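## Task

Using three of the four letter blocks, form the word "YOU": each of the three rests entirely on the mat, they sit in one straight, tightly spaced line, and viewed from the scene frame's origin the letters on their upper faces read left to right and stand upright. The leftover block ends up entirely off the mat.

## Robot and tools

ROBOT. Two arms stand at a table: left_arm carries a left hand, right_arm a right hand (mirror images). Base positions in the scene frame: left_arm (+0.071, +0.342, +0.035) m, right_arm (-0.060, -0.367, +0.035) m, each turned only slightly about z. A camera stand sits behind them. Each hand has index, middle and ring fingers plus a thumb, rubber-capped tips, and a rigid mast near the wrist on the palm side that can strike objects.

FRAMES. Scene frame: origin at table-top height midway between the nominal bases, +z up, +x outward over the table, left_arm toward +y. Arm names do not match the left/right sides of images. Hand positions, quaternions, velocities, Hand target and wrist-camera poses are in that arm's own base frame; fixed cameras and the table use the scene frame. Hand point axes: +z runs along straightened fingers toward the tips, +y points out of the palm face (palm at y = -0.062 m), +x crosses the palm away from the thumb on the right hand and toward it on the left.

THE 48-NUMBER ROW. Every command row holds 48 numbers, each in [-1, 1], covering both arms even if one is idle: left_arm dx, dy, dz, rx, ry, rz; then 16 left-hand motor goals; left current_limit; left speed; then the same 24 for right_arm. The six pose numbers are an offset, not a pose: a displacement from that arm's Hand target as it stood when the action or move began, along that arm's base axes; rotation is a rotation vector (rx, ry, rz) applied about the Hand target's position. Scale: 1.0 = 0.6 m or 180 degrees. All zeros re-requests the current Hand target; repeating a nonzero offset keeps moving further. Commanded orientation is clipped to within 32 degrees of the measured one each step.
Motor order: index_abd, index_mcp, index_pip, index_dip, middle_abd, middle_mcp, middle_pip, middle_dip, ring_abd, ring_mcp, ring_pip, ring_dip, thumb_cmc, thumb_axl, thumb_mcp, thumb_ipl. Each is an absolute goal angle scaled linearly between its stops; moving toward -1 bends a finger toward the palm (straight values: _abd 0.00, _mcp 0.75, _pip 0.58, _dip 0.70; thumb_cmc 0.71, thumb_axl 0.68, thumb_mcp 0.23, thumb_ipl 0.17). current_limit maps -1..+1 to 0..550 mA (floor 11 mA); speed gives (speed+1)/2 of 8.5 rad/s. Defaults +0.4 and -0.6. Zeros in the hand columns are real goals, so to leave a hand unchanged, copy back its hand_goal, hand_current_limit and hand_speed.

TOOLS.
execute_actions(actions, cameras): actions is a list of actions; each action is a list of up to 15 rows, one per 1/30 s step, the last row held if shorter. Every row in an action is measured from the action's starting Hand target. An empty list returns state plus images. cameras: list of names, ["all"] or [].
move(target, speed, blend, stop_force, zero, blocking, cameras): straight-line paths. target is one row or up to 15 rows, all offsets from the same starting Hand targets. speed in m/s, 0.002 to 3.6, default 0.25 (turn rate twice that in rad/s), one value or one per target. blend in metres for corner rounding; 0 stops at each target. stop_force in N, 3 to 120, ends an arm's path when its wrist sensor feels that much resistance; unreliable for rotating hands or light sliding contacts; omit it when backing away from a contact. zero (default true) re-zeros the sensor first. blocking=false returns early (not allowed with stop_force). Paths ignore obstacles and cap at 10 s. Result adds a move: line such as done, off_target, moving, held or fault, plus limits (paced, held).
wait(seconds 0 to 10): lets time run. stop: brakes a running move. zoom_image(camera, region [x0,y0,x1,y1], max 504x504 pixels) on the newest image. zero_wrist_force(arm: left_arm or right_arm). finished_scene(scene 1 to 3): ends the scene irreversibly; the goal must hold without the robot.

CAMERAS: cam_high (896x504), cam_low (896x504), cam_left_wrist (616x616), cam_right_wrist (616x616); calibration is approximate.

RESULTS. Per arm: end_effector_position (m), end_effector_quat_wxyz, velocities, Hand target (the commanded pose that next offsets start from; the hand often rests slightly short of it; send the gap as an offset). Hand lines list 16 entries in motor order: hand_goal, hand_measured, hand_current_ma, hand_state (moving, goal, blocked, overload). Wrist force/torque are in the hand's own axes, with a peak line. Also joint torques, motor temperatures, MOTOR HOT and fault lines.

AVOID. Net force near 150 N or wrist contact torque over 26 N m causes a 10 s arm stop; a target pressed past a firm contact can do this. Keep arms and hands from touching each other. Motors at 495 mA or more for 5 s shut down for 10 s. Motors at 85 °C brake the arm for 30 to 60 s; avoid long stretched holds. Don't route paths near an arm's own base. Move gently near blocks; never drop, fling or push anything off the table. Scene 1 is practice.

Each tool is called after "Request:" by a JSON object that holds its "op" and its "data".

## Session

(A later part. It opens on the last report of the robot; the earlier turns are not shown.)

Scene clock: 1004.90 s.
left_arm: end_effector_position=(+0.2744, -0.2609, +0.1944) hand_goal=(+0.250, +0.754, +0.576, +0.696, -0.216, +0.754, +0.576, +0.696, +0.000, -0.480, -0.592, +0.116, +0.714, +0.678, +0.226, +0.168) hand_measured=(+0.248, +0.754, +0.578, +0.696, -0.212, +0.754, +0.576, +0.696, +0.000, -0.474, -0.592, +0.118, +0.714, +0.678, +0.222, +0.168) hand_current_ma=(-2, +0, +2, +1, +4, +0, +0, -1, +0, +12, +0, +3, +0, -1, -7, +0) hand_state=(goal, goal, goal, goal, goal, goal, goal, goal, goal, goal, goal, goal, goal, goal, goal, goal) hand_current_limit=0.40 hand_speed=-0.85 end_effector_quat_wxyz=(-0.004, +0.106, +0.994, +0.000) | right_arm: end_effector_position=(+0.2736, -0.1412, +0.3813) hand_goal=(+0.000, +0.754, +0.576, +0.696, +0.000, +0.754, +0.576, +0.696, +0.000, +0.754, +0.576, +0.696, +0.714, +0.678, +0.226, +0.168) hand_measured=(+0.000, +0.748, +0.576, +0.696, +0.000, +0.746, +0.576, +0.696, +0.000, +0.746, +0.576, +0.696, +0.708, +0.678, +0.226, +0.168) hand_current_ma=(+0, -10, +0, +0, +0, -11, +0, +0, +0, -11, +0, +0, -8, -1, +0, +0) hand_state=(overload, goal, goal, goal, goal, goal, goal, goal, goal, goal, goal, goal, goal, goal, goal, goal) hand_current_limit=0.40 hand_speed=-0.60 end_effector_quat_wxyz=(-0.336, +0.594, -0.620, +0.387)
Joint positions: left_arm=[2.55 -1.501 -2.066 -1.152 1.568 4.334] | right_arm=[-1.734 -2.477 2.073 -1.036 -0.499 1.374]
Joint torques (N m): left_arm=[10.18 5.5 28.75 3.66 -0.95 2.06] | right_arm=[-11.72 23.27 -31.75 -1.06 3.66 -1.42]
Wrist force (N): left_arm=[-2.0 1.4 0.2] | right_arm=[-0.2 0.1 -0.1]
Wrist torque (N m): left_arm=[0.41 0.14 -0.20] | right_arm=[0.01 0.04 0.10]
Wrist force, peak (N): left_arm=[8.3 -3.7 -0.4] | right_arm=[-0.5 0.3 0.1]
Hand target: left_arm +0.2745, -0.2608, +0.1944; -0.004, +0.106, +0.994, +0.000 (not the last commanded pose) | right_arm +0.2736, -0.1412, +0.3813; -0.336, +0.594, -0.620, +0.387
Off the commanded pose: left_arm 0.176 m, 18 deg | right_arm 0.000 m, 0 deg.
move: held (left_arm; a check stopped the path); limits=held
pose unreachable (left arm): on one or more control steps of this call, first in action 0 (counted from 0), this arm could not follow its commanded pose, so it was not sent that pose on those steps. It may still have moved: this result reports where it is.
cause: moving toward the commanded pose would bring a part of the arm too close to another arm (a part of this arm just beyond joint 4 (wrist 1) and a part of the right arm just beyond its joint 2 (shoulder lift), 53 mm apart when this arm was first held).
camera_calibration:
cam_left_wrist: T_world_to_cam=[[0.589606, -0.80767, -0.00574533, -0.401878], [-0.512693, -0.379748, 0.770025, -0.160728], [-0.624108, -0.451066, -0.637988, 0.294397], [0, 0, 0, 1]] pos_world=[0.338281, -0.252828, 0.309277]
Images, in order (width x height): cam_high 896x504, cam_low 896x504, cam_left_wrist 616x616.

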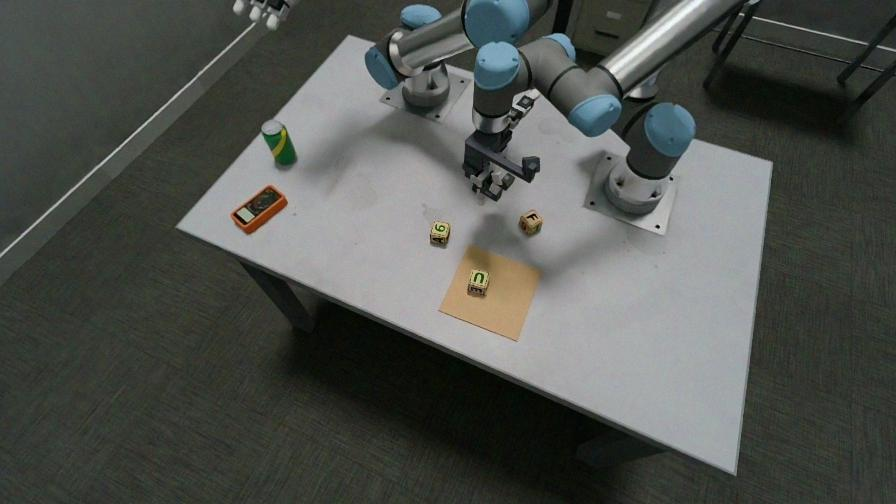

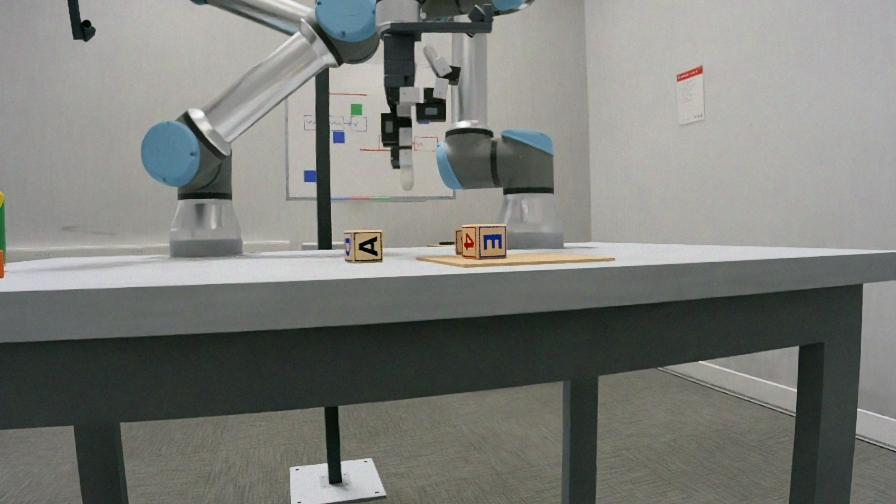

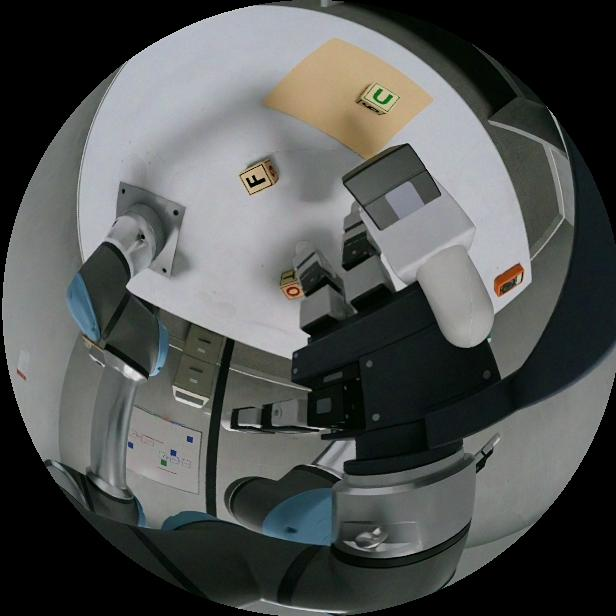

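Request:
{"op": "move", "data": {"target": [[0,0,0,0,0,0,0.25,0.7534,0.5766,0.6957,-0.2167,0.7534,0.5766,0.6957,0,-0.4795,-0.5912,0.1159,0.714,0.678,0.226,0.168,0.4,-0.85,-0.3,-0.2535,0,0,0,-0.25,0,0.754,0.576,0.696,0,0.754,0.576,0.696,0,0.754,0.576,0.696,0.714,0.678,0.226,0.168,0.4,-0.6],[0,0,0,0,0,0,0.25,0.7534,0.5766,0.6957,-0.2167,0.7534,0.5766,0.6957,0,-0.4795,-0.5912,0.1159,0.714,0.678,0.226,0.168,0.4,-0.85,-0.6913,-0.2207,0,0,0,-0.5,0,0.754,0.576,0.696,0,0.754,0.576,0.696,0,0.754,0.576,0.696,0.714,0.678,0.226,0.168,0.4,-0.6]], "speed": 0.6, "blend": [0.1,0], "cameras": []}}

Request:
{"op": "move", "data": {"target": [-0.2725,-0.1087,0.0093,-0.0007,-0.0025,-0.1006,0.25,0.7534,0.5766,0.6957,-0.2167,0.7534,0.5766,0.6957,0,-0.4795,-0.5912,0.1159,0.714,0.678,0.226,0.168,0.4,-0.85,0,0,0,0,0,0,0,0.754,0.576,0.696,0,0.754,0.576,0.696,0,0.754,0.576,0.696,0.714,0.678,0.226,0.168,0.4,-0.6], "speed": 0.35, "cameras": ["all"]}}

Request:
{"op": "zoom_image", "data": {"camera": "cam_left_wrist", "region": [270, 160, 370, 260]}}

Scene clock: 1075.83 s.
left_arm: end_effector_position=(+0.2745, -0.2608, +0.1944) hand_goal=(+0.250, +0.754, +0.576, +0.696, -0.216, +0.754, +0.576, +0.696, +0.000, -0.480, -0.592, +0.116, +0.714, +0.678, +0.226, +0.168) hand_measured=(+0.248, +0.754, +0.578, +0.696, -0.212, +0.754, +0.576, +0.696, +0.000, -0.474, -0.592, +0.118, +0.714, +0.678, +0.222, +0.168) hand_current_ma=(-2, +0, +2, +1, +4, +0, +0, -1, +0, +12, +0, +3, +0, -1, -7, +0) hand_state=(goal, goal, goal, goal, goal, goal, goal, goal, goal, goal, goal, goal, goal, goal, goal, goal) hand_current_limit=0.40 hand_speed=-0.85 end_effector_quat_wxyz=(-0.004, +0.106, +0.994, +0.000) | right_arm: end_effector_position=(-0.1412, -0.2736, +0.3813) hand_goal=(+0.000, +0.754, +0.576, +0.696, +0.000, +0.754, +0.576, +0.696, +0.000, +0.754, +0.576, +0.696, +0.714, +0.678, +0.226, +0.168) hand_measured=(+0.000, +0.748, +0.576, +0.696, +0.000, +0.746, +0.576, +0.696, +0.000, +0.746, +0.576, +0.696, +0.708, +0.678, +0.226, +0.168) hand_current_ma=(+0, -10, +0, +0, +0, -11, +0, +0, +0, -11, +0, +0, -8, -1, +0, +0) hand_state=(overload, goal, goal, goal, goal, goal, goal, goal, goal, goal, goal, goal, goal, goal, goal, goal) hand_current_limit=0.40 hand_speed=-0.60 end_effector_quat_wxyz=(-0.036, +0.018, +0.858, -0.511)
Joint positions: left_arm=[2.55 -1.501 -2.066 -1.152 1.568 4.334] | right_arm=[-3.305 -2.477 2.072 -1.034 -0.499 1.371]
Joint torques (N m): left_arm=[9.78 5.66 27.66 3.38 -1.22 1.93] | right_arm=[14.22 24.31 -16.74 -4.1 -0.38 2.44]
Wrist force (N): left_arm=[-1.9 1.5 0.2] | right_arm=[-0.1 0.3 0.3]
Wrist torque (N m): left_arm=[0.42 0.12 -0.19] | right_arm=[0.00 0.02 -0.04]
Wrist force, peak (N): left_arm=[-2.1 1.9 0.3] | right_arm=[1.4 0.4 -0.6]
Hand target: left_arm +0.2745, -0.2608, +0.1944; -0.004, +0.106, +0.994, +0.000 | right_arm -0.1412, -0.2736, +0.3813; -0.036, +0.018, +0.858, -0.511
Off the commanded pose: left_arm 0.000 m, 0 deg | right_arm 0.000 m, 0 deg.
move: done
No camera images: "cameras" was empty.

Scene clock: 1077.07 s.
left_arm: end_effector_position=(+0.1110, -0.3260, +0.2000) hand_goal=(+0.250, +0.754, +0.576, +0.696, -0.216, +0.754, +0.576, +0.696, +0.000, -0.480, -0.592, +0.116, +0.714, +0.678, +0.226, +0.168) hand_measured=(+0.248, +0.754, +0.578, +0.696, -0.212, +0.754, +0.576, +0.696, +0.000, -0.474, -0.592, +0.118, +0.714, +0.678, +0.222, +0.168) hand_current_ma=(-2, +0, +2, +1, +4, +0, +0, -1, +0, +12, +0, +3, +0, -1, -7, +0) hand_state=(goal, goal, goal, goal, goal, goal, goal, goal, goal, goal, goal, goal, goal, goal, goal, goal) hand_current_limit=0.40 hand_speed=-0.85 end_effector_quat_wxyz=(+0.000, +0.261, +0.965, +0.000) | right_arm: end_effector_position=(-0.1412, -0.2736, +0.3813) hand_goal=(+0.000, +0.754, +0.576, +0.696, +0.000, +0.754, +0.576, +0.696, +0.000, +0.754, +0.576, +0.696, +0.714, +0.678, +0.226, +0.168) hand_measured=(+0.000, +0.748, +0.576, +0.696, +0.000, +0.746, +0.576, +0.696, +0.000, +0.746, +0.576, +0.696, +0.708, +0.678, +0.226, +0.168) hand_current_ma=(+0, -10, +0, +0, +0, -11, +0, +0, +0, -11, +0, +0, -8, -1, +0, +0) hand_state=(overload, goal, goal, goal, goal, goal, goal, goal, goal, goal, goal, goal, goal, goal, goal, goal) hand_current_limit=0.40 hand_speed=-0.60 end_effector_quat_wxyz=(-0.036, +0.018, +0.858, -0.511)
Joint positions: left_arm=[2.104 -1.424 -2.12 -1.169 1.571 4.203] | right_arm=[-3.305 -2.477 2.072 -1.034 -0.499 1.371]
Joint torques (N m): left_arm=[-9.19 1.91 28.32 0.6 1.48 -2.22] | right_arm=[15.27 24.43 -16.58 -4.27 -0.39 2.43]
Wrist force (N): left_arm=[-2.0 1.7 0.1] | right_arm=[-0.3 0.2 0.2]
Wrist torque (N m): left_arm=[0.46 0.13 -0.08] | right_arm=[0.01 0.04 -0.06]
Wrist force, peak (N): left_arm=[-3.5 2.9 0.3] | right_arm=[-0.1 0.5 0.2]
Hand target: left_arm +0.1110, -0.3261, +0.2000; +0.000, +0.261, +0.965, +0.000 | right_arm -0.1412, -0.2736, +0.3813; -0.036, +0.018, +0.858, -0.511
Off the commanded pose: left_arm 0.000 m, 0 deg | right_arm 0.000 m, 0 deg.
move: done
camera_calibration:
cam_left_wrist: T_world_to_cam=[[0.309611, -0.950863, -0.000243896, -0.374867], [-0.610919, -0.199118, 0.766244, -0.202869], [-0.728642, -0.237089, -0.64255, 0.248897], [0, 0, 0, 1]] pos_world=[0.173483, -0.337831, 0.315285]
cam_right_wrist: T_world_to_cam=[[0.738254, 0.238761, -0.630851, 0.441392], [0.523306, 0.38737, 0.759009, -0.156534], [0.425595, -0.89047, 0.161033, -0.11462], [0, 0, 0, 1]] pos_world=[-0.195163, -0.146816, 0.415721]

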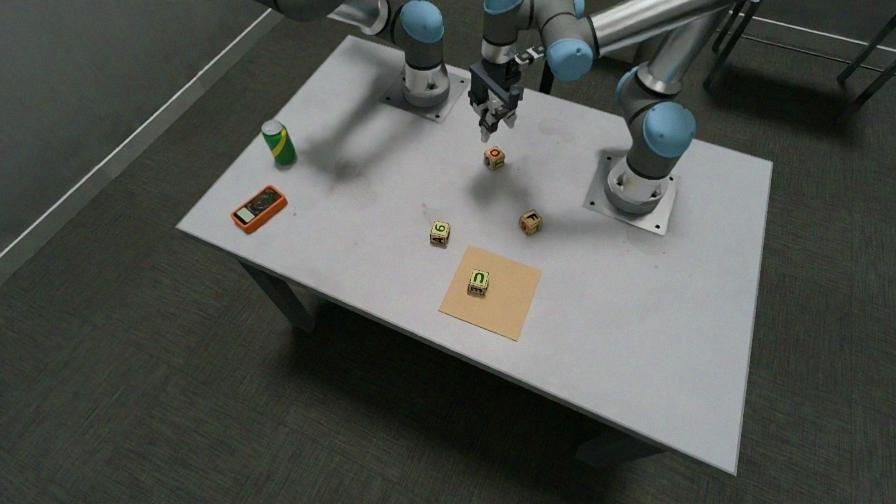

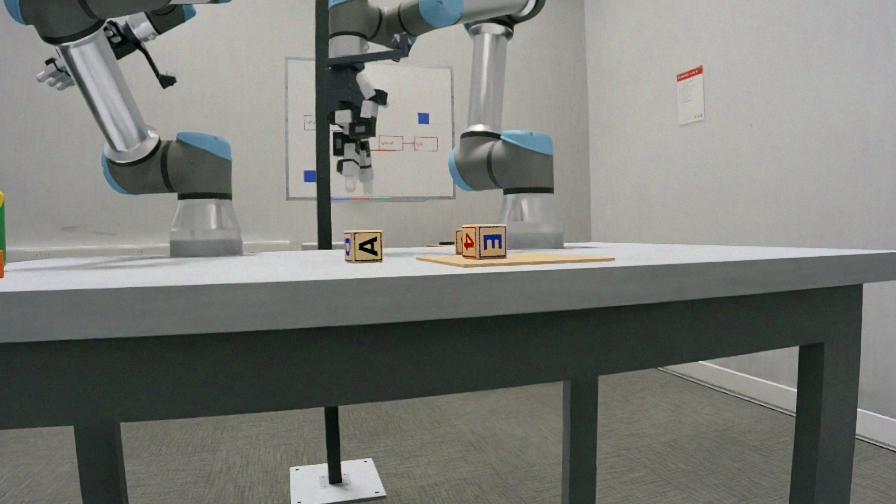

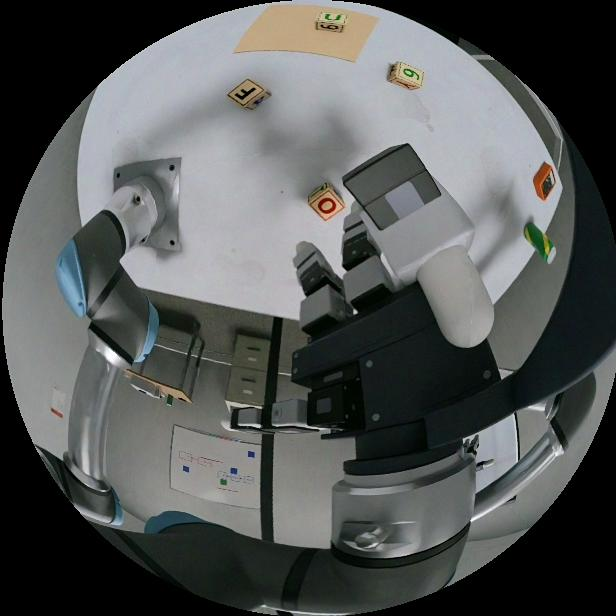

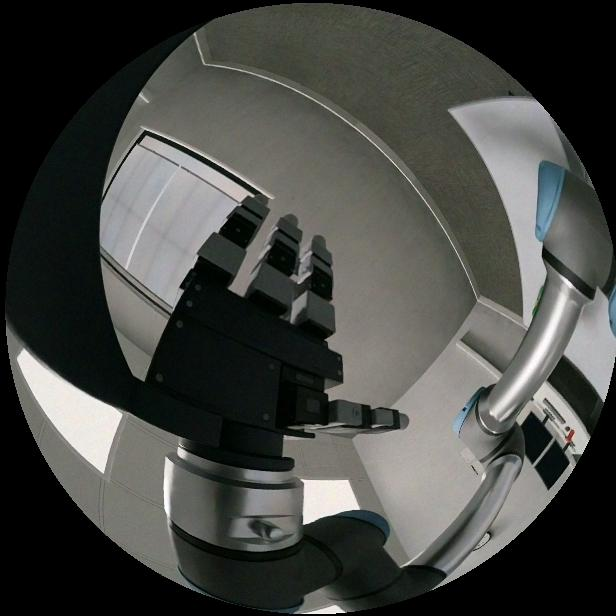

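Scaled by 5.040 from the camera's 616x616 image, which has a finer 880x880 frame.

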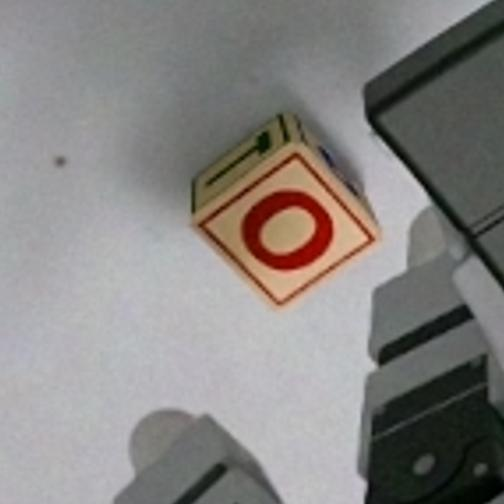

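Request:
{"op": "move", "data": {"target": [[-0.0027,-0.0033,-0.06,0,0,-0.0067,0.25,0.7534,0.5766,0.6957,-0.2167,0.7534,0.5766,0.6957,0,-0.4795,-0.5912,0.1159,0.714,0.678,0.226,0.168,0.4,-0.85,0,0,0,0,0,0,0,0.754,0.576,0.696,0,0.754,0.576,0.696,0,0.754,0.576,0.696,0.714,0.678,0.226,0.168,0.4,-0.6],[-0.0027,-0.0033,-0.1617,0,0,-0.0067,0.25,0.7534,0.5766,0.6957,-0.2167,0.7534,0.5766,0.6957,0,-0.4795,-0.5912,0.1159,0.714,0.678,0.226,0.168,0.4,-0.85,0,0,0,0,0,0,0,0.754,0.576,0.696,0,0.754,0.576,0.696,0,0.754,0.576,0.696,0.714,0.678,0.226,0.168,0.4,-0.6],[-0.0027,-0.0033,-0.1617,0,0,-0.0067,-0.06,0.7534,0.5766,0.6957,0.06,0.7534,0.5766,0.6957,0,-0.4795,-0.5912,0.1159,0.714,0.678,0.226,0.168,0.4,-0.85,0,0,0,0,0,0,0,0.754,0.576,0.696,0,0.754,0.576,0.696,0,0.754,0.576,0.696,0.714,0.678,0.226,0.168,0.4,-0.6],[-0.0027,-0.0033,-0.0167,0,0,-0.0067,-0.06,0.7534,0.5766,0.6957,0.06,0.7534,0.5766,0.6957,0,-0.4795,-0.5912,0.1159,0.714,0.678,0.226,0.168,0.4,-0.85,0,0,0,0,0,0,0,0.754,0.576,0.696,0,0.754,0.576,0.696,0,0.754,0.576,0.696,0.714,0.678,0.226,0.168,0.4,-0.6]], "speed": [0.12,0.12,0.12,0.2], "blend": [0.01,0,0,0], "cameras": ["cam_left_wrist"]}}

Scene clock: 1116.67 s.
left_arm: end_effector_position=(+0.1094, -0.3280, +0.1899) hand_goal=(-0.060, +0.754, +0.576, +0.696, +0.060, +0.754, +0.576, +0.696, +0.000, -0.480, -0.592, +0.116, +0.714, +0.678, +0.226, +0.168) hand_measured=(+0.132, +0.754, +0.578, +0.696, -0.098, +0.754, +0.576, +0.696, +0.000, -0.474, -0.592, +0.118, +0.714, +0.678, +0.222, +0.168) hand_current_ma=(+385, +0, +2, +1, -385, +0, +0, -1, +0, +12, +0, +3, +0, -1, -7, +0) hand_state=(blocked, goal, goal, goal, blocked, goal, goal, goal, goal, goal, goal, goal, goal, goal, goal, goal) hand_current_limit=0.40 hand_speed=-0.85 end_effector_quat_wxyz=(+0.000, +0.272, +0.962, +0.000) | right_arm: end_effector_position=(-0.1412, -0.2736, +0.3813) hand_goal=(+0.000, +0.754, +0.576, +0.696, +0.000, +0.754, +0.576, +0.696, +0.000, +0.754, +0.576, +0.696, +0.714, +0.678, +0.226, +0.168) hand_measured=(+0.000, +0.748, +0.576, +0.696, +0.000, +0.746, +0.576, +0.696, +0.000, +0.746, +0.576, +0.696, +0.708, +0.678, +0.226, +0.168) hand_current_ma=(+0, -10, +0, +0, +0, -11, +0, +0, +0, -11, +0, +0, -8, -1, +0, +0) hand_state=(overload, goal, goal, goal, goal, goal, goal, goal, goal, goal, goal, goal, goal, goal, goal, goal) hand_current_limit=0.40 hand_speed=-0.60 end_effector_quat_wxyz=(-0.036, +0.018, +0.858, -0.511)
Joint positions: left_arm=[2.094 -1.437 -2.136 -1.139 1.571 4.215] | right_arm=[-3.305 -2.477 2.072 -1.034 -0.499 1.371]
Joint torques (N m): left_arm=[10.3 28.3 26.77 0.54 -1.12 1.93] | right_arm=[14.31 24.89 -17.23 -4.2 -0.31 2.43]
Wrist force (N): left_arm=[-2.1 1.5 0.6] | right_arm=[-0.2 0.3 0.2]
Wrist torque (N m): left_arm=[0.40 0.15 -0.18] | right_arm=[0.01 0.04 -0.05]
Wrist force, peak (N): left_arm=[-2.0 1.8 2.3] | right_arm=[-0.5 0.3 0.0]
Hand target: left_arm +0.1094, -0.3280, +0.1900; +0.000, +0.272, +0.962, +0.000 | right_arm -0.1412, -0.2736, +0.3813; -0.036, +0.018, +0.858, -0.511
Off the commanded pose: left_arm 0.000 m, 0 deg | right_arm 0.000 m, 0 deg.
move: done
camera_calibration:
cam_left_wrist: T_world_to_cam=[[0.289444, -0.957195, -0.000198938, -0.376101], [-0.615016, -0.186132, 0.766231, -0.191928], [-0.73347, -0.221659, -0.642565, 0.246354], [0, 0, 0, 1]] pos_world=[0.171515, -0.34112, 0.305285]
Images, in order (width x height): cam_left_wrist 616x616.

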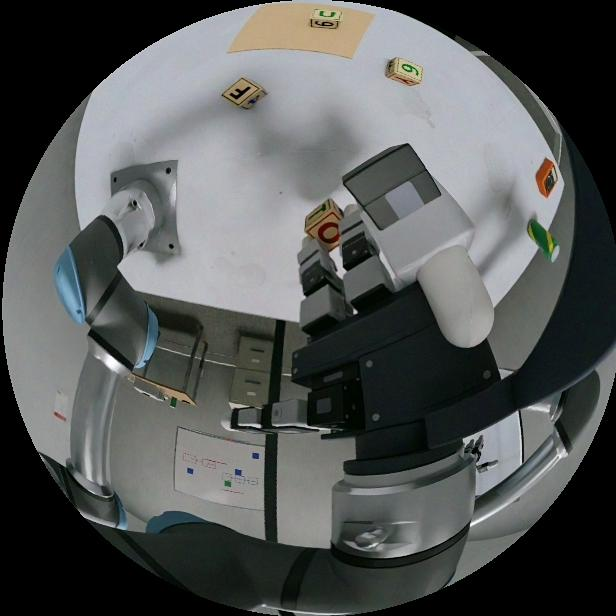

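Request:
{"op": "move", "data": {"target": [[0.5505,0.2835,0,0,0,0.2233,-0.06,0.7534,0.5766,0.6957,0.06,0.7534,0.5766,0.6957,0,-0.4795,-0.5912,0.1159,0.714,0.678,0.226,0.168,0.4,-0.85,0,0,0,0,0,0,0,0.754,0.576,0.696,0,0.754,0.576,0.696,0,0.754,0.576,0.696,0.714,0.678,0.226,0.168,0.4,-0.6],[0.5505,0.2835,-0.11,0,0,0.2233,-0.06,0.7534,0.5766,0.6957,0.06,0.7534,0.5766,0.6957,0,-0.4795,-0.5912,0.1159,0.714,0.678,0.226,0.168,0.4,-0.85,0,0,0,0,0,0,0,0.754,0.576,0.696,0,0.754,0.576,0.696,0,0.754,0.576,0.696,0.714,0.678,0.226,0.168,0.4,-0.6]], "speed": [0.5,0.12], "blend": [0.02,0], "cameras": ["cam_high","cam_low","cam_left_wrist"]}}

Request:
{"op": "zoom_image", "data": {"camera": "cam_left_wrist", "region": [270, 140, 390, 260]}}

Request:
{"op": "zoom_image", "data": {"camera": "cam_high", "region": [430, 240, 550, 340]}}

Scene clock: 1128.93 s.
left_arm: end_effector_position=(+0.4397, -0.1579, +0.1240) hand_goal=(-0.060, +0.754, +0.576, +0.696, +0.060, +0.754, +0.576, +0.696, +0.000, -0.480, -0.592, +0.116, +0.714, +0.678, +0.226, +0.168) hand_measured=(+0.132, +0.754, +0.578, +0.696, -0.098, +0.754, +0.576, +0.696, +0.000, -0.474, -0.592, +0.118, +0.714, +0.678, +0.222, +0.168) hand_current_ma=(+385, +0, +2, +1, -385, +0, +0, -1, +0, +12, +0, +3, +0, -1, -7, +0) hand_state=(blocked, goal, goal, goal, blocked, goal, goal, goal, goal, goal, goal, goal, goal, goal, goal, goal) hand_current_limit=0.40 hand_speed=-0.85 end_effector_quat_wxyz=(+0.000, -0.076, +0.997, +0.000) | right_arm: end_effector_position=(-0.1412, -0.2736, +0.3813) hand_goal=(+0.000, +0.754, +0.576, +0.696, +0.000, +0.754, +0.576, +0.696, +0.000, +0.754, +0.576, +0.696, +0.714, +0.678, +0.226, +0.168) hand_measured=(+0.000, +0.748, +0.576, +0.696, +0.000, +0.746, +0.576, +0.696, +0.000, +0.746, +0.576, +0.696, +0.708, +0.678, +0.226, +0.168) hand_current_ma=(+0, -10, +0, +0, +0, -11, +0, +0, +0, -11, +0, +0, -8, -1, +0, +0) hand_state=(overload, goal, goal, goal, goal, goal, goal, goal, goal, goal, goal, goal, goal, goal, goal, goal) hand_current_limit=0.40 hand_speed=-0.60 end_effector_quat_wxyz=(-0.036, +0.018, +0.858, -0.511)
Joint positions: left_arm=[2.929 -1.791 -1.958 -0.964 1.571 4.349] | right_arm=[-3.305 -2.477 2.072 -1.034 -0.499 1.371]
Joint torques (N m): left_arm=[0.35 16.89 10.99 3.59 1.16 -2.39] | right_arm=[14.89 24.35 -17.54 -4.08 -0.28 2.32]
Wrist force (N): left_arm=[-2.1 1.8 0.9] | right_arm=[0.0 0.3 0.1]
Wrist torque (N m): left_arm=[0.40 0.15 -0.08] | right_arm=[0.03 0.02 -0.03]
Wrist force, peak (N): left_arm=[-4.2 3.1 0.5] | right_arm=[-0.3 0.3 0.4]
Hand target: left_arm +0.4397, -0.1579, +0.1240; +0.000, -0.076, +0.997, +0.000 | right_arm -0.1412, -0.2736, +0.3813; -0.036, +0.018, +0.858, -0.511
Off the commanded pose: left_arm 0.000 m, 0 deg | right_arm 0.000 m, 0 deg.
move: done
camera_calibration:
cam_left_wrist: T_world_to_cam=[[0.838906, -0.544277, -0.000246737, -0.485307], [-0.349561, -0.539134, 0.766252, -0.0790968], [-0.417186, -0.642727, -0.64254, 0.27842], [0, 0, 0, 1]] pos_world=[0.495631, -0.127837, 0.239385]
Images, in order (width x height): cam_high 896x504, cam_low 896x504, cam_left_wrist 616x616.

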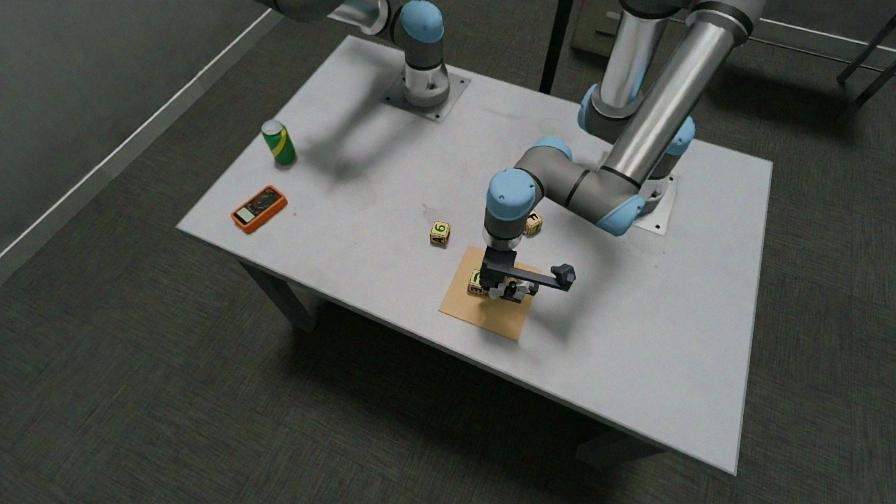

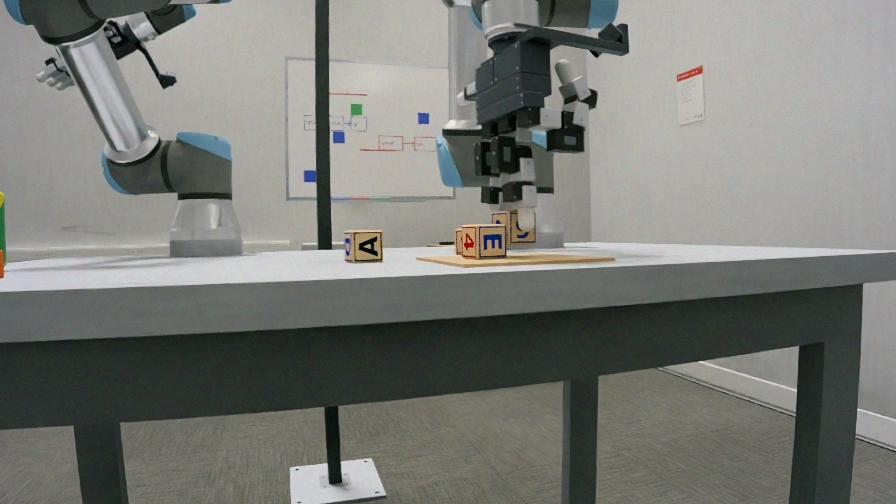

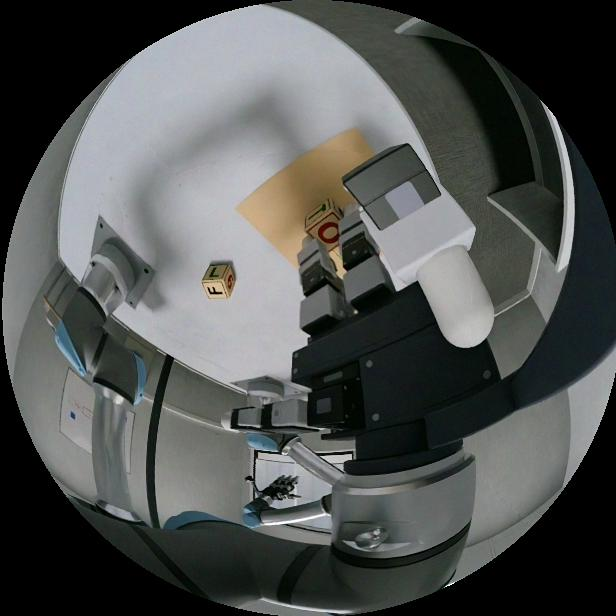

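Scaled by 4.200 from the camera's 616x616 image, which has a finer 880x880 frame.

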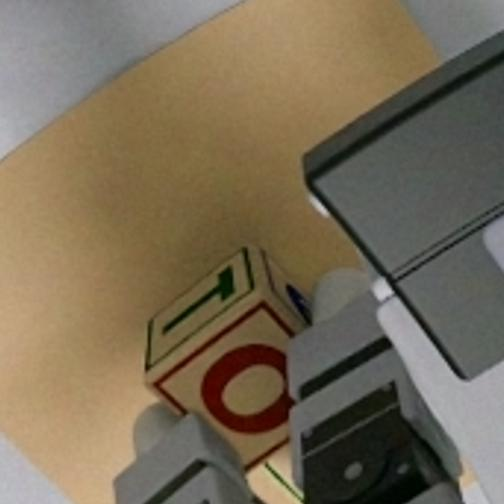

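Scaled by 4.200 from the camera's 896x504 image, which has a finer 1280x720 frame.

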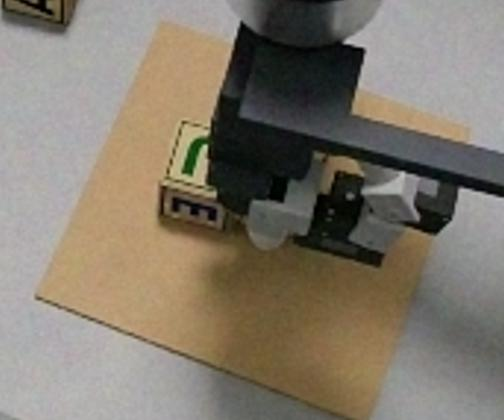

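Request:
{"op": "zoom_image", "data": {"camera": "cam_low", "region": [450, 195, 550, 270]}}

Scaled by 5.040 from the camera's 896x504 image, which has a finer 1280x720 frame.

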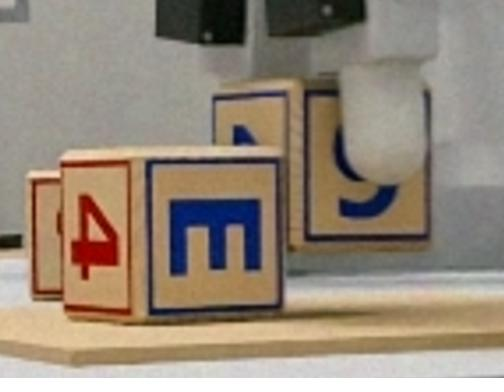

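Request:
{"op": "move", "data": {"target": [[0,0,-0.0242,0,0,0,-0.06,0.7534,0.5766,0.6957,0.06,0.7534,0.5766,0.6957,0,-0.4795,-0.5912,0.1159,0.714,0.678,0.226,0.168,0.4,-0.85,0,0,0,0,0,0,0,0.754,0.576,0.696,0,0.754,0.576,0.696,0,0.754,0.576,0.696,0.714,0.678,0.226,0.168,0.4,-0.6],[0.0015,-0.0099,-0.0242,0,0,0,-0.06,0.7534,0.5766,0.6957,0.06,0.7534,0.5766,0.6957,0,-0.4795,-0.5912,0.1159,0.714,0.678,0.226,0.168,0.4,-0.85,0,0,0,0,0,0,0,0.754,0.576,0.696,0,0.754,0.576,0.696,0,0.754,0.576,0.696,0.714,0.678,0.226,0.168,0.4,-0.6],[0.0015,-0.0099,-0.0267,0,0,0,-0.06,0.7534,0.5766,0.6957,0.06,0.7534,0.5766,0.6957,0,-0.4795,-0.5912,0.1159,0.714,0.678,0.226,0.168,0.4,-0.85,0,0,0,0,0,0,0,0.754,0.576,0.696,0,0.754,0.576,0.696,0,0.754,0.576,0.696,0.714,0.678,0.226,0.168,0.4,-0.6],[0.0015,-0.0099,-0.0267,0,0,0,0.2,0.7534,0.5766,0.6957,-0.1833,0.7534,0.5766,0.6957,0,-0.4795,-0.5912,0.1159,0.714,0.678,0.226,0.168,0.4,-0.9,0,0,0,0,0,0,0,0.754,0.576,0.696,0,0.754,0.576,0.696,0,0.754,0.576,0.696,0.714,0.678,0.226,0.168,0.4,-0.6],[0.0015,-0.0099,0.1267,0,0,0,0.2,0.7534,0.5766,0.6957,-0.1833,0.7534,0.5766,0.6957,0,-0.4795,-0.5912,0.1159,0.714,0.678,0.226,0.168,0.4,-0.9,0,0,0,0,0,0,0,0.754,0.576,0.696,0,0.754,0.576,0.696,0,0.754,0.576,0.696,0.714,0.678,0.226,0.168,0.4,-0.6]], "speed": [0.06,0.015,0.02,0.1,0.15], "cameras": ["cam_high","cam_low","cam_left_wrist"]}}

Request:
{"op": "zoom_image", "data": {"camera": "cam_left_wrist", "region": [270, 140, 390, 260]}}

Request:
{"op": "zoom_image", "data": {"camera": "cam_low", "region": [450, 195, 550, 270]}}

Scene clock: 1164.40 s.
left_arm: end_effector_position=(+0.4406, -0.1639, +0.2000) hand_goal=(+0.200, +0.754, +0.576, +0.696, -0.184, +0.754, +0.576, +0.696, +0.000, -0.480, -0.592, +0.116, +0.714, +0.678, +0.226, +0.168) hand_measured=(+0.194, +0.752, +0.578, +0.696, -0.180, +0.752, +0.576, +0.696, +0.000, -0.474, -0.592, +0.118, +0.714, +0.678, +0.222, +0.168) hand_current_ma=(-7, -1, +1, +1, +7, -3, +0, -1, +0, +12, +0, +3, +0, -1, -7, +0) hand_state=(goal, goal, goal, goal, goal, goal, goal, goal, goal, goal, goal, goal, goal, goal, goal, goal) hand_current_limit=0.40 hand_speed=-0.90 end_effector_quat_wxyz=(+0.000, -0.076, +0.997, +0.000) | right_arm: end_effector_position=(-0.1412, -0.2736, +0.3813) hand_goal=(+0.000, +0.754, +0.576, +0.696, +0.000, +0.754, +0.576, +0.696, +0.000, +0.754, +0.576, +0.696, +0.714, +0.678, +0.226, +0.168) hand_measured=(+0.000, +0.748, +0.576, +0.696, +0.000, +0.746, +0.576, +0.696, +0.000, +0.746, +0.576, +0.696, +0.708, +0.678, +0.226, +0.168) hand_current_ma=(+0, -10, +0, +0, +0, -11, +0, +0, +0, -11, +0, +0, -8, -1, +0, +0) hand_state=(overload, goal, goal, goal, goal, goal, goal, goal, goal, goal, goal, goal, goal, goal, goal, goal) hand_current_limit=0.40 hand_speed=-0.60 end_effector_quat_wxyz=(-0.036, +0.018, +0.858, -0.511)
Joint positions: left_arm=[2.918 -1.707 -1.838 -1.167 1.571 4.338] | right_arm=[-3.305 -2.477 2.072 -1.034 -0.499 1.371]
Joint torques (N m): left_arm=[9.41 39.82 27 0.37 -1.14 0.55] | right_arm=[14 24.79 -17.1 -4.11 -0.34 2.4]
Wrist force (N): left_arm=[-2.2 1.6 0.1] | right_arm=[-0.1 0.0 0.2]
Wrist torque (N m): left_arm=[0.43 0.16 -0.08] | right_arm=[-0.02 0.02 -0.05]
Wrist force, peak (N): left_arm=[-2.1 2.2 1.2] | right_arm=[0.0 0.4 0.2]
Hand target: left_arm +0.4406, -0.1639, +0.2000; +0.000, -0.076, +0.997, +0.000 | right_arm -0.1412, -0.2736, +0.3813; -0.036, +0.018, +0.858, -0.511
Off the commanded pose: left_arm 0.000 m, 0 deg | right_arm 0.000 m, 0 deg.
move: done
camera_calibration:
cam_left_wrist: T_world_to_cam=[[0.838883, -0.544311, -0.000282309, -0.489207], [-0.349584, -0.539169, 0.766216, -0.140193], [-0.417212, -0.642667, -0.642583, 0.323701], [0, 0, 0, 1]] pos_world=[0.496431, -0.133837, 0.315284]
Images, in order (width x height): cam_high 896x504, cam_low 896x504, cam_left_wrist 616x616.

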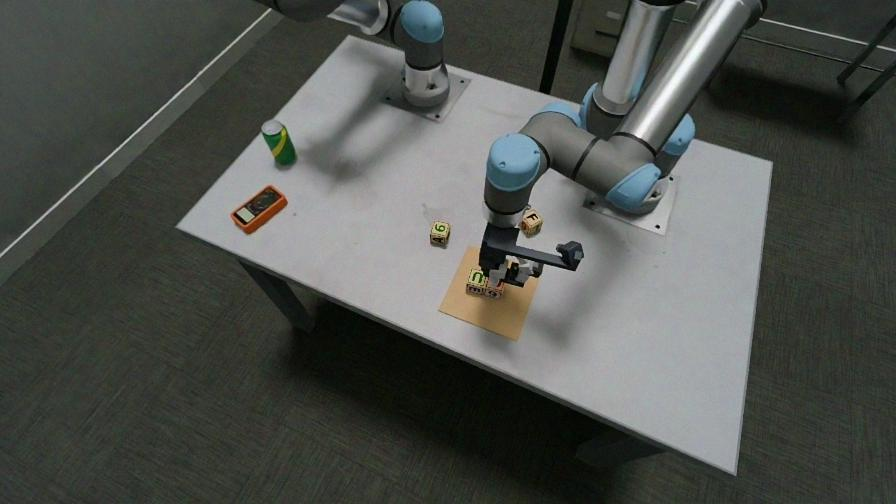

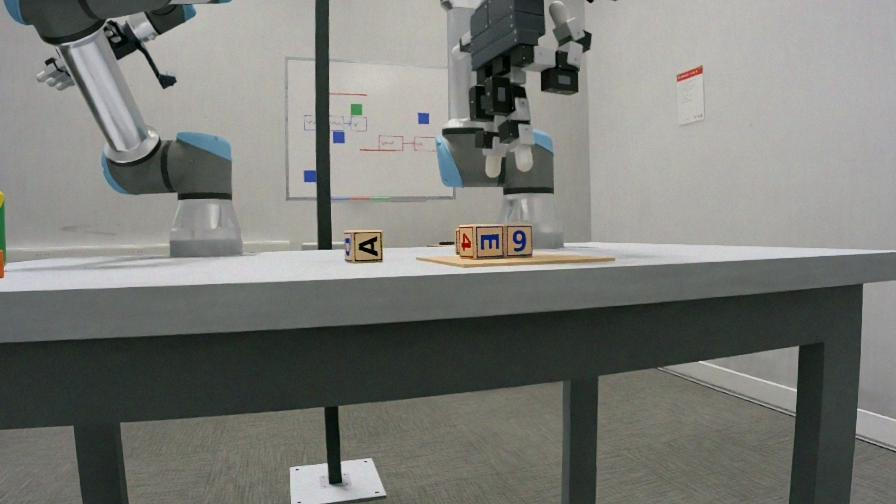

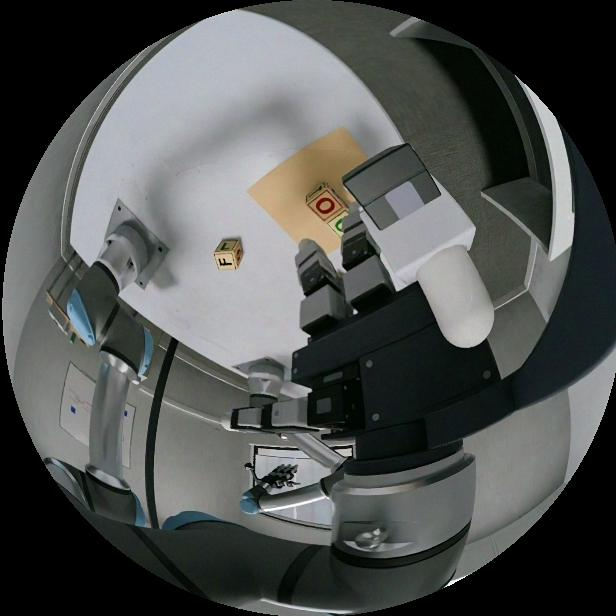

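Scaled by 4.200 from the camera's 616x616 image, which has a finer 880x880 frame.

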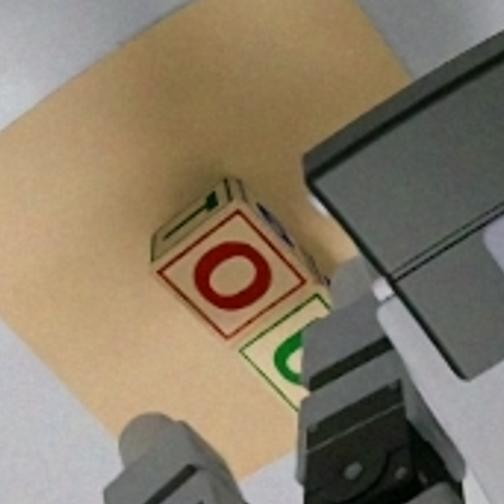

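Scaled by 5.040 from the camera's 896x504 image, which has a finer 1280x720 frame.

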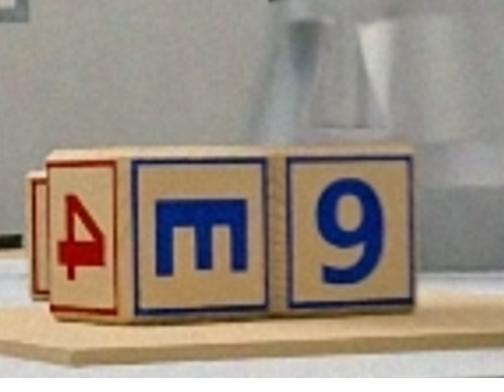

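Request:
{"op": "move", "data": {"target": [-0.2960,-0.4563,-0.0333,-0.0722,-0.1004,0.5012,0.25,0.7534,0.5766,0.6957,-0.2167,0.7534,0.5766,0.6957,0,-0.4795,-0.5912,0.1159,0.714,0.678,0.226,0.168,0.4,-0.85,0,0,0,0,0,0,0,0.754,0.576,0.696,0,0.754,0.576,0.696,0,0.754,0.576,0.696,0.714,0.678,0.226,0.168,0.4,-0.6], "speed": 0.45, "cameras": ["cam_high","cam_left_wrist"]}}

Request:
{"op": "zoom_image", "data": {"camera": "cam_left_wrist", "region": [270, 150, 370, 250]}}

Request:
{"op": "zoom_image", "data": {"camera": "cam_high", "region": [420, 230, 560, 350]}}

Scene clock: 1191.10 s.
left_arm: end_effector_position=(+0.2630, -0.4376, +0.1800) hand_goal=(+0.250, +0.754, +0.576, +0.696, -0.216, +0.754, +0.576, +0.696, +0.000, -0.480, -0.592, +0.116, +0.714, +0.678, +0.226, +0.168) hand_measured=(+0.244, +0.752, +0.578, +0.696, -0.210, +0.752, +0.576, +0.696, +0.000, -0.474, -0.592, +0.118, +0.714, +0.678, +0.222, +0.168) hand_current_ma=(-7, -3, +1, +1, +7, -4, +0, -1, +0, +12, +0, +3, -1, -1, -7, +0) hand_state=(goal, goal, goal, goal, goal, goal, goal, goal, goal, goal, goal, goal, goal, goal, goal, goal) hand_current_limit=0.40 hand_speed=-0.85 end_effector_quat_wxyz=(-0.133, +0.754, -0.634, +0.111) | right_arm: end_effector_position=(-0.1412, -0.2736, +0.3813) hand_goal=(+0.000, +0.754, +0.576, +0.696, +0.000, +0.754, +0.576, +0.696, +0.000, +0.754, +0.576, +0.696, +0.714, +0.678, +0.226, +0.168) hand_measured=(+0.000, +0.748, +0.576, +0.696, +0.000, +0.746, +0.576, +0.696, +0.000, +0.746, +0.576, +0.696, +0.708, +0.678, +0.226, +0.168) hand_current_ma=(+0, -10, +0, +0, +0, -11, +0, +0, +0, -11, +0, +0, -8, -1, +0, +0) hand_state=(overload, goal, goal, goal, goal, goal, goal, goal, goal, goal, goal, goal, goal, goal, goal, goal) hand_current_limit=0.40 hand_speed=-0.60 end_effector_quat_wxyz=(-0.036, +0.018, +0.858, -0.511)
Joint positions: left_arm=[2.407 -1.636 -1.992 -0.864 1.844 2.264] | right_arm=[-3.305 -2.477 2.072 -1.034 -0.499 1.371]
Joint torques (N m): left_arm=[-9.67 11.72 27.76 1.11 2.01 -2.25] | right_arm=[13.47 24.89 -18.35 -4 -0.3 2.33]
Wrist force (N): left_arm=[-1.7 2.2 -0.1] | right_arm=[-0.1 0.3 0.2]
Wrist torque (N m): left_arm=[0.56 0.08 -0.02] | right_arm=[0.02 0.03 -0.04]
Wrist force, peak (N): left_arm=[-2.7 2.2 0.3] | right_arm=[-0.3 0.4 0.1]
Hand target: left_arm +0.2630, -0.4377, +0.1800; -0.133, +0.754, -0.634, +0.111 | right_arm -0.1412, -0.2736, +0.3813; -0.036, +0.018, +0.858, -0.511
Off the commanded pose: left_arm 0.000 m, 0 deg | right_arm 0.000 m, 0 deg.
move: done
camera_calibration:
cam_left_wrist: T_world_to_cam=[[0.48689, 0.843456, 0.22698, 0.169732], [0.259794, -0.387942, 0.884312, -0.449847], [0.833933, -0.371595, -0.40801, -0.191716], [0, 0, 0, 1]] pos_world=[0.194106, -0.388917, 0.281058]
Images, in order (width x height): cam_high 896x504, cam_left_wrist 616x616.

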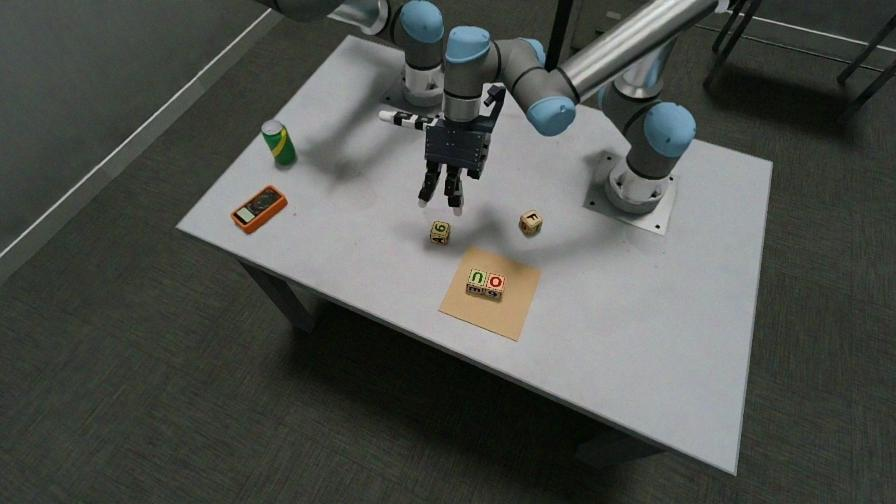

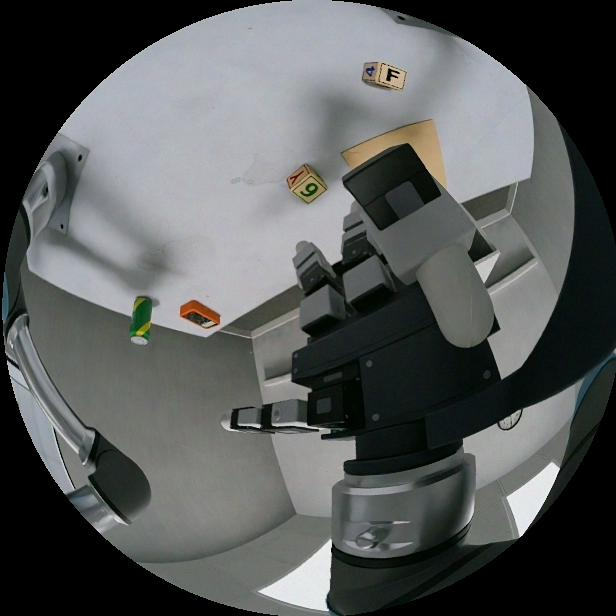

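Scaled by 5.040 from the camera's 616x616 image, which has a finer 880x880 frame.

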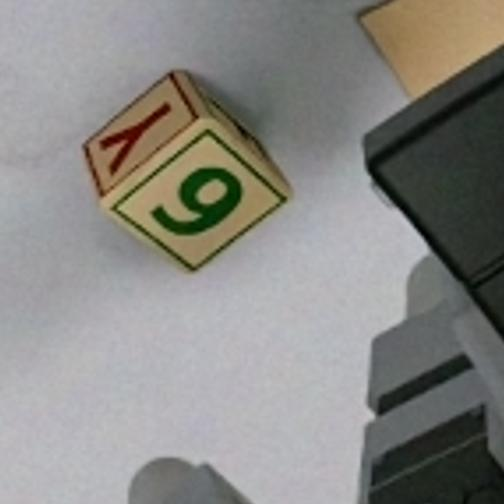

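Scaled by 3.600 from the camera's 896x504 image, which has a finer 1280x720 frame.

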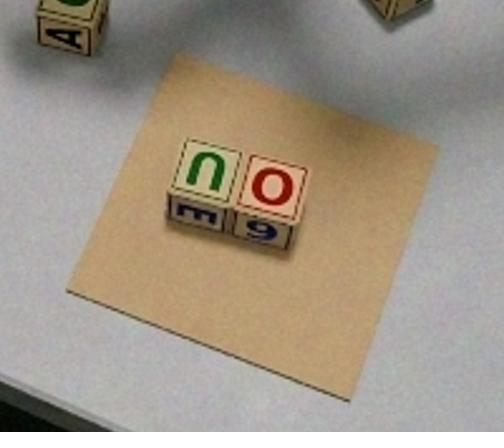

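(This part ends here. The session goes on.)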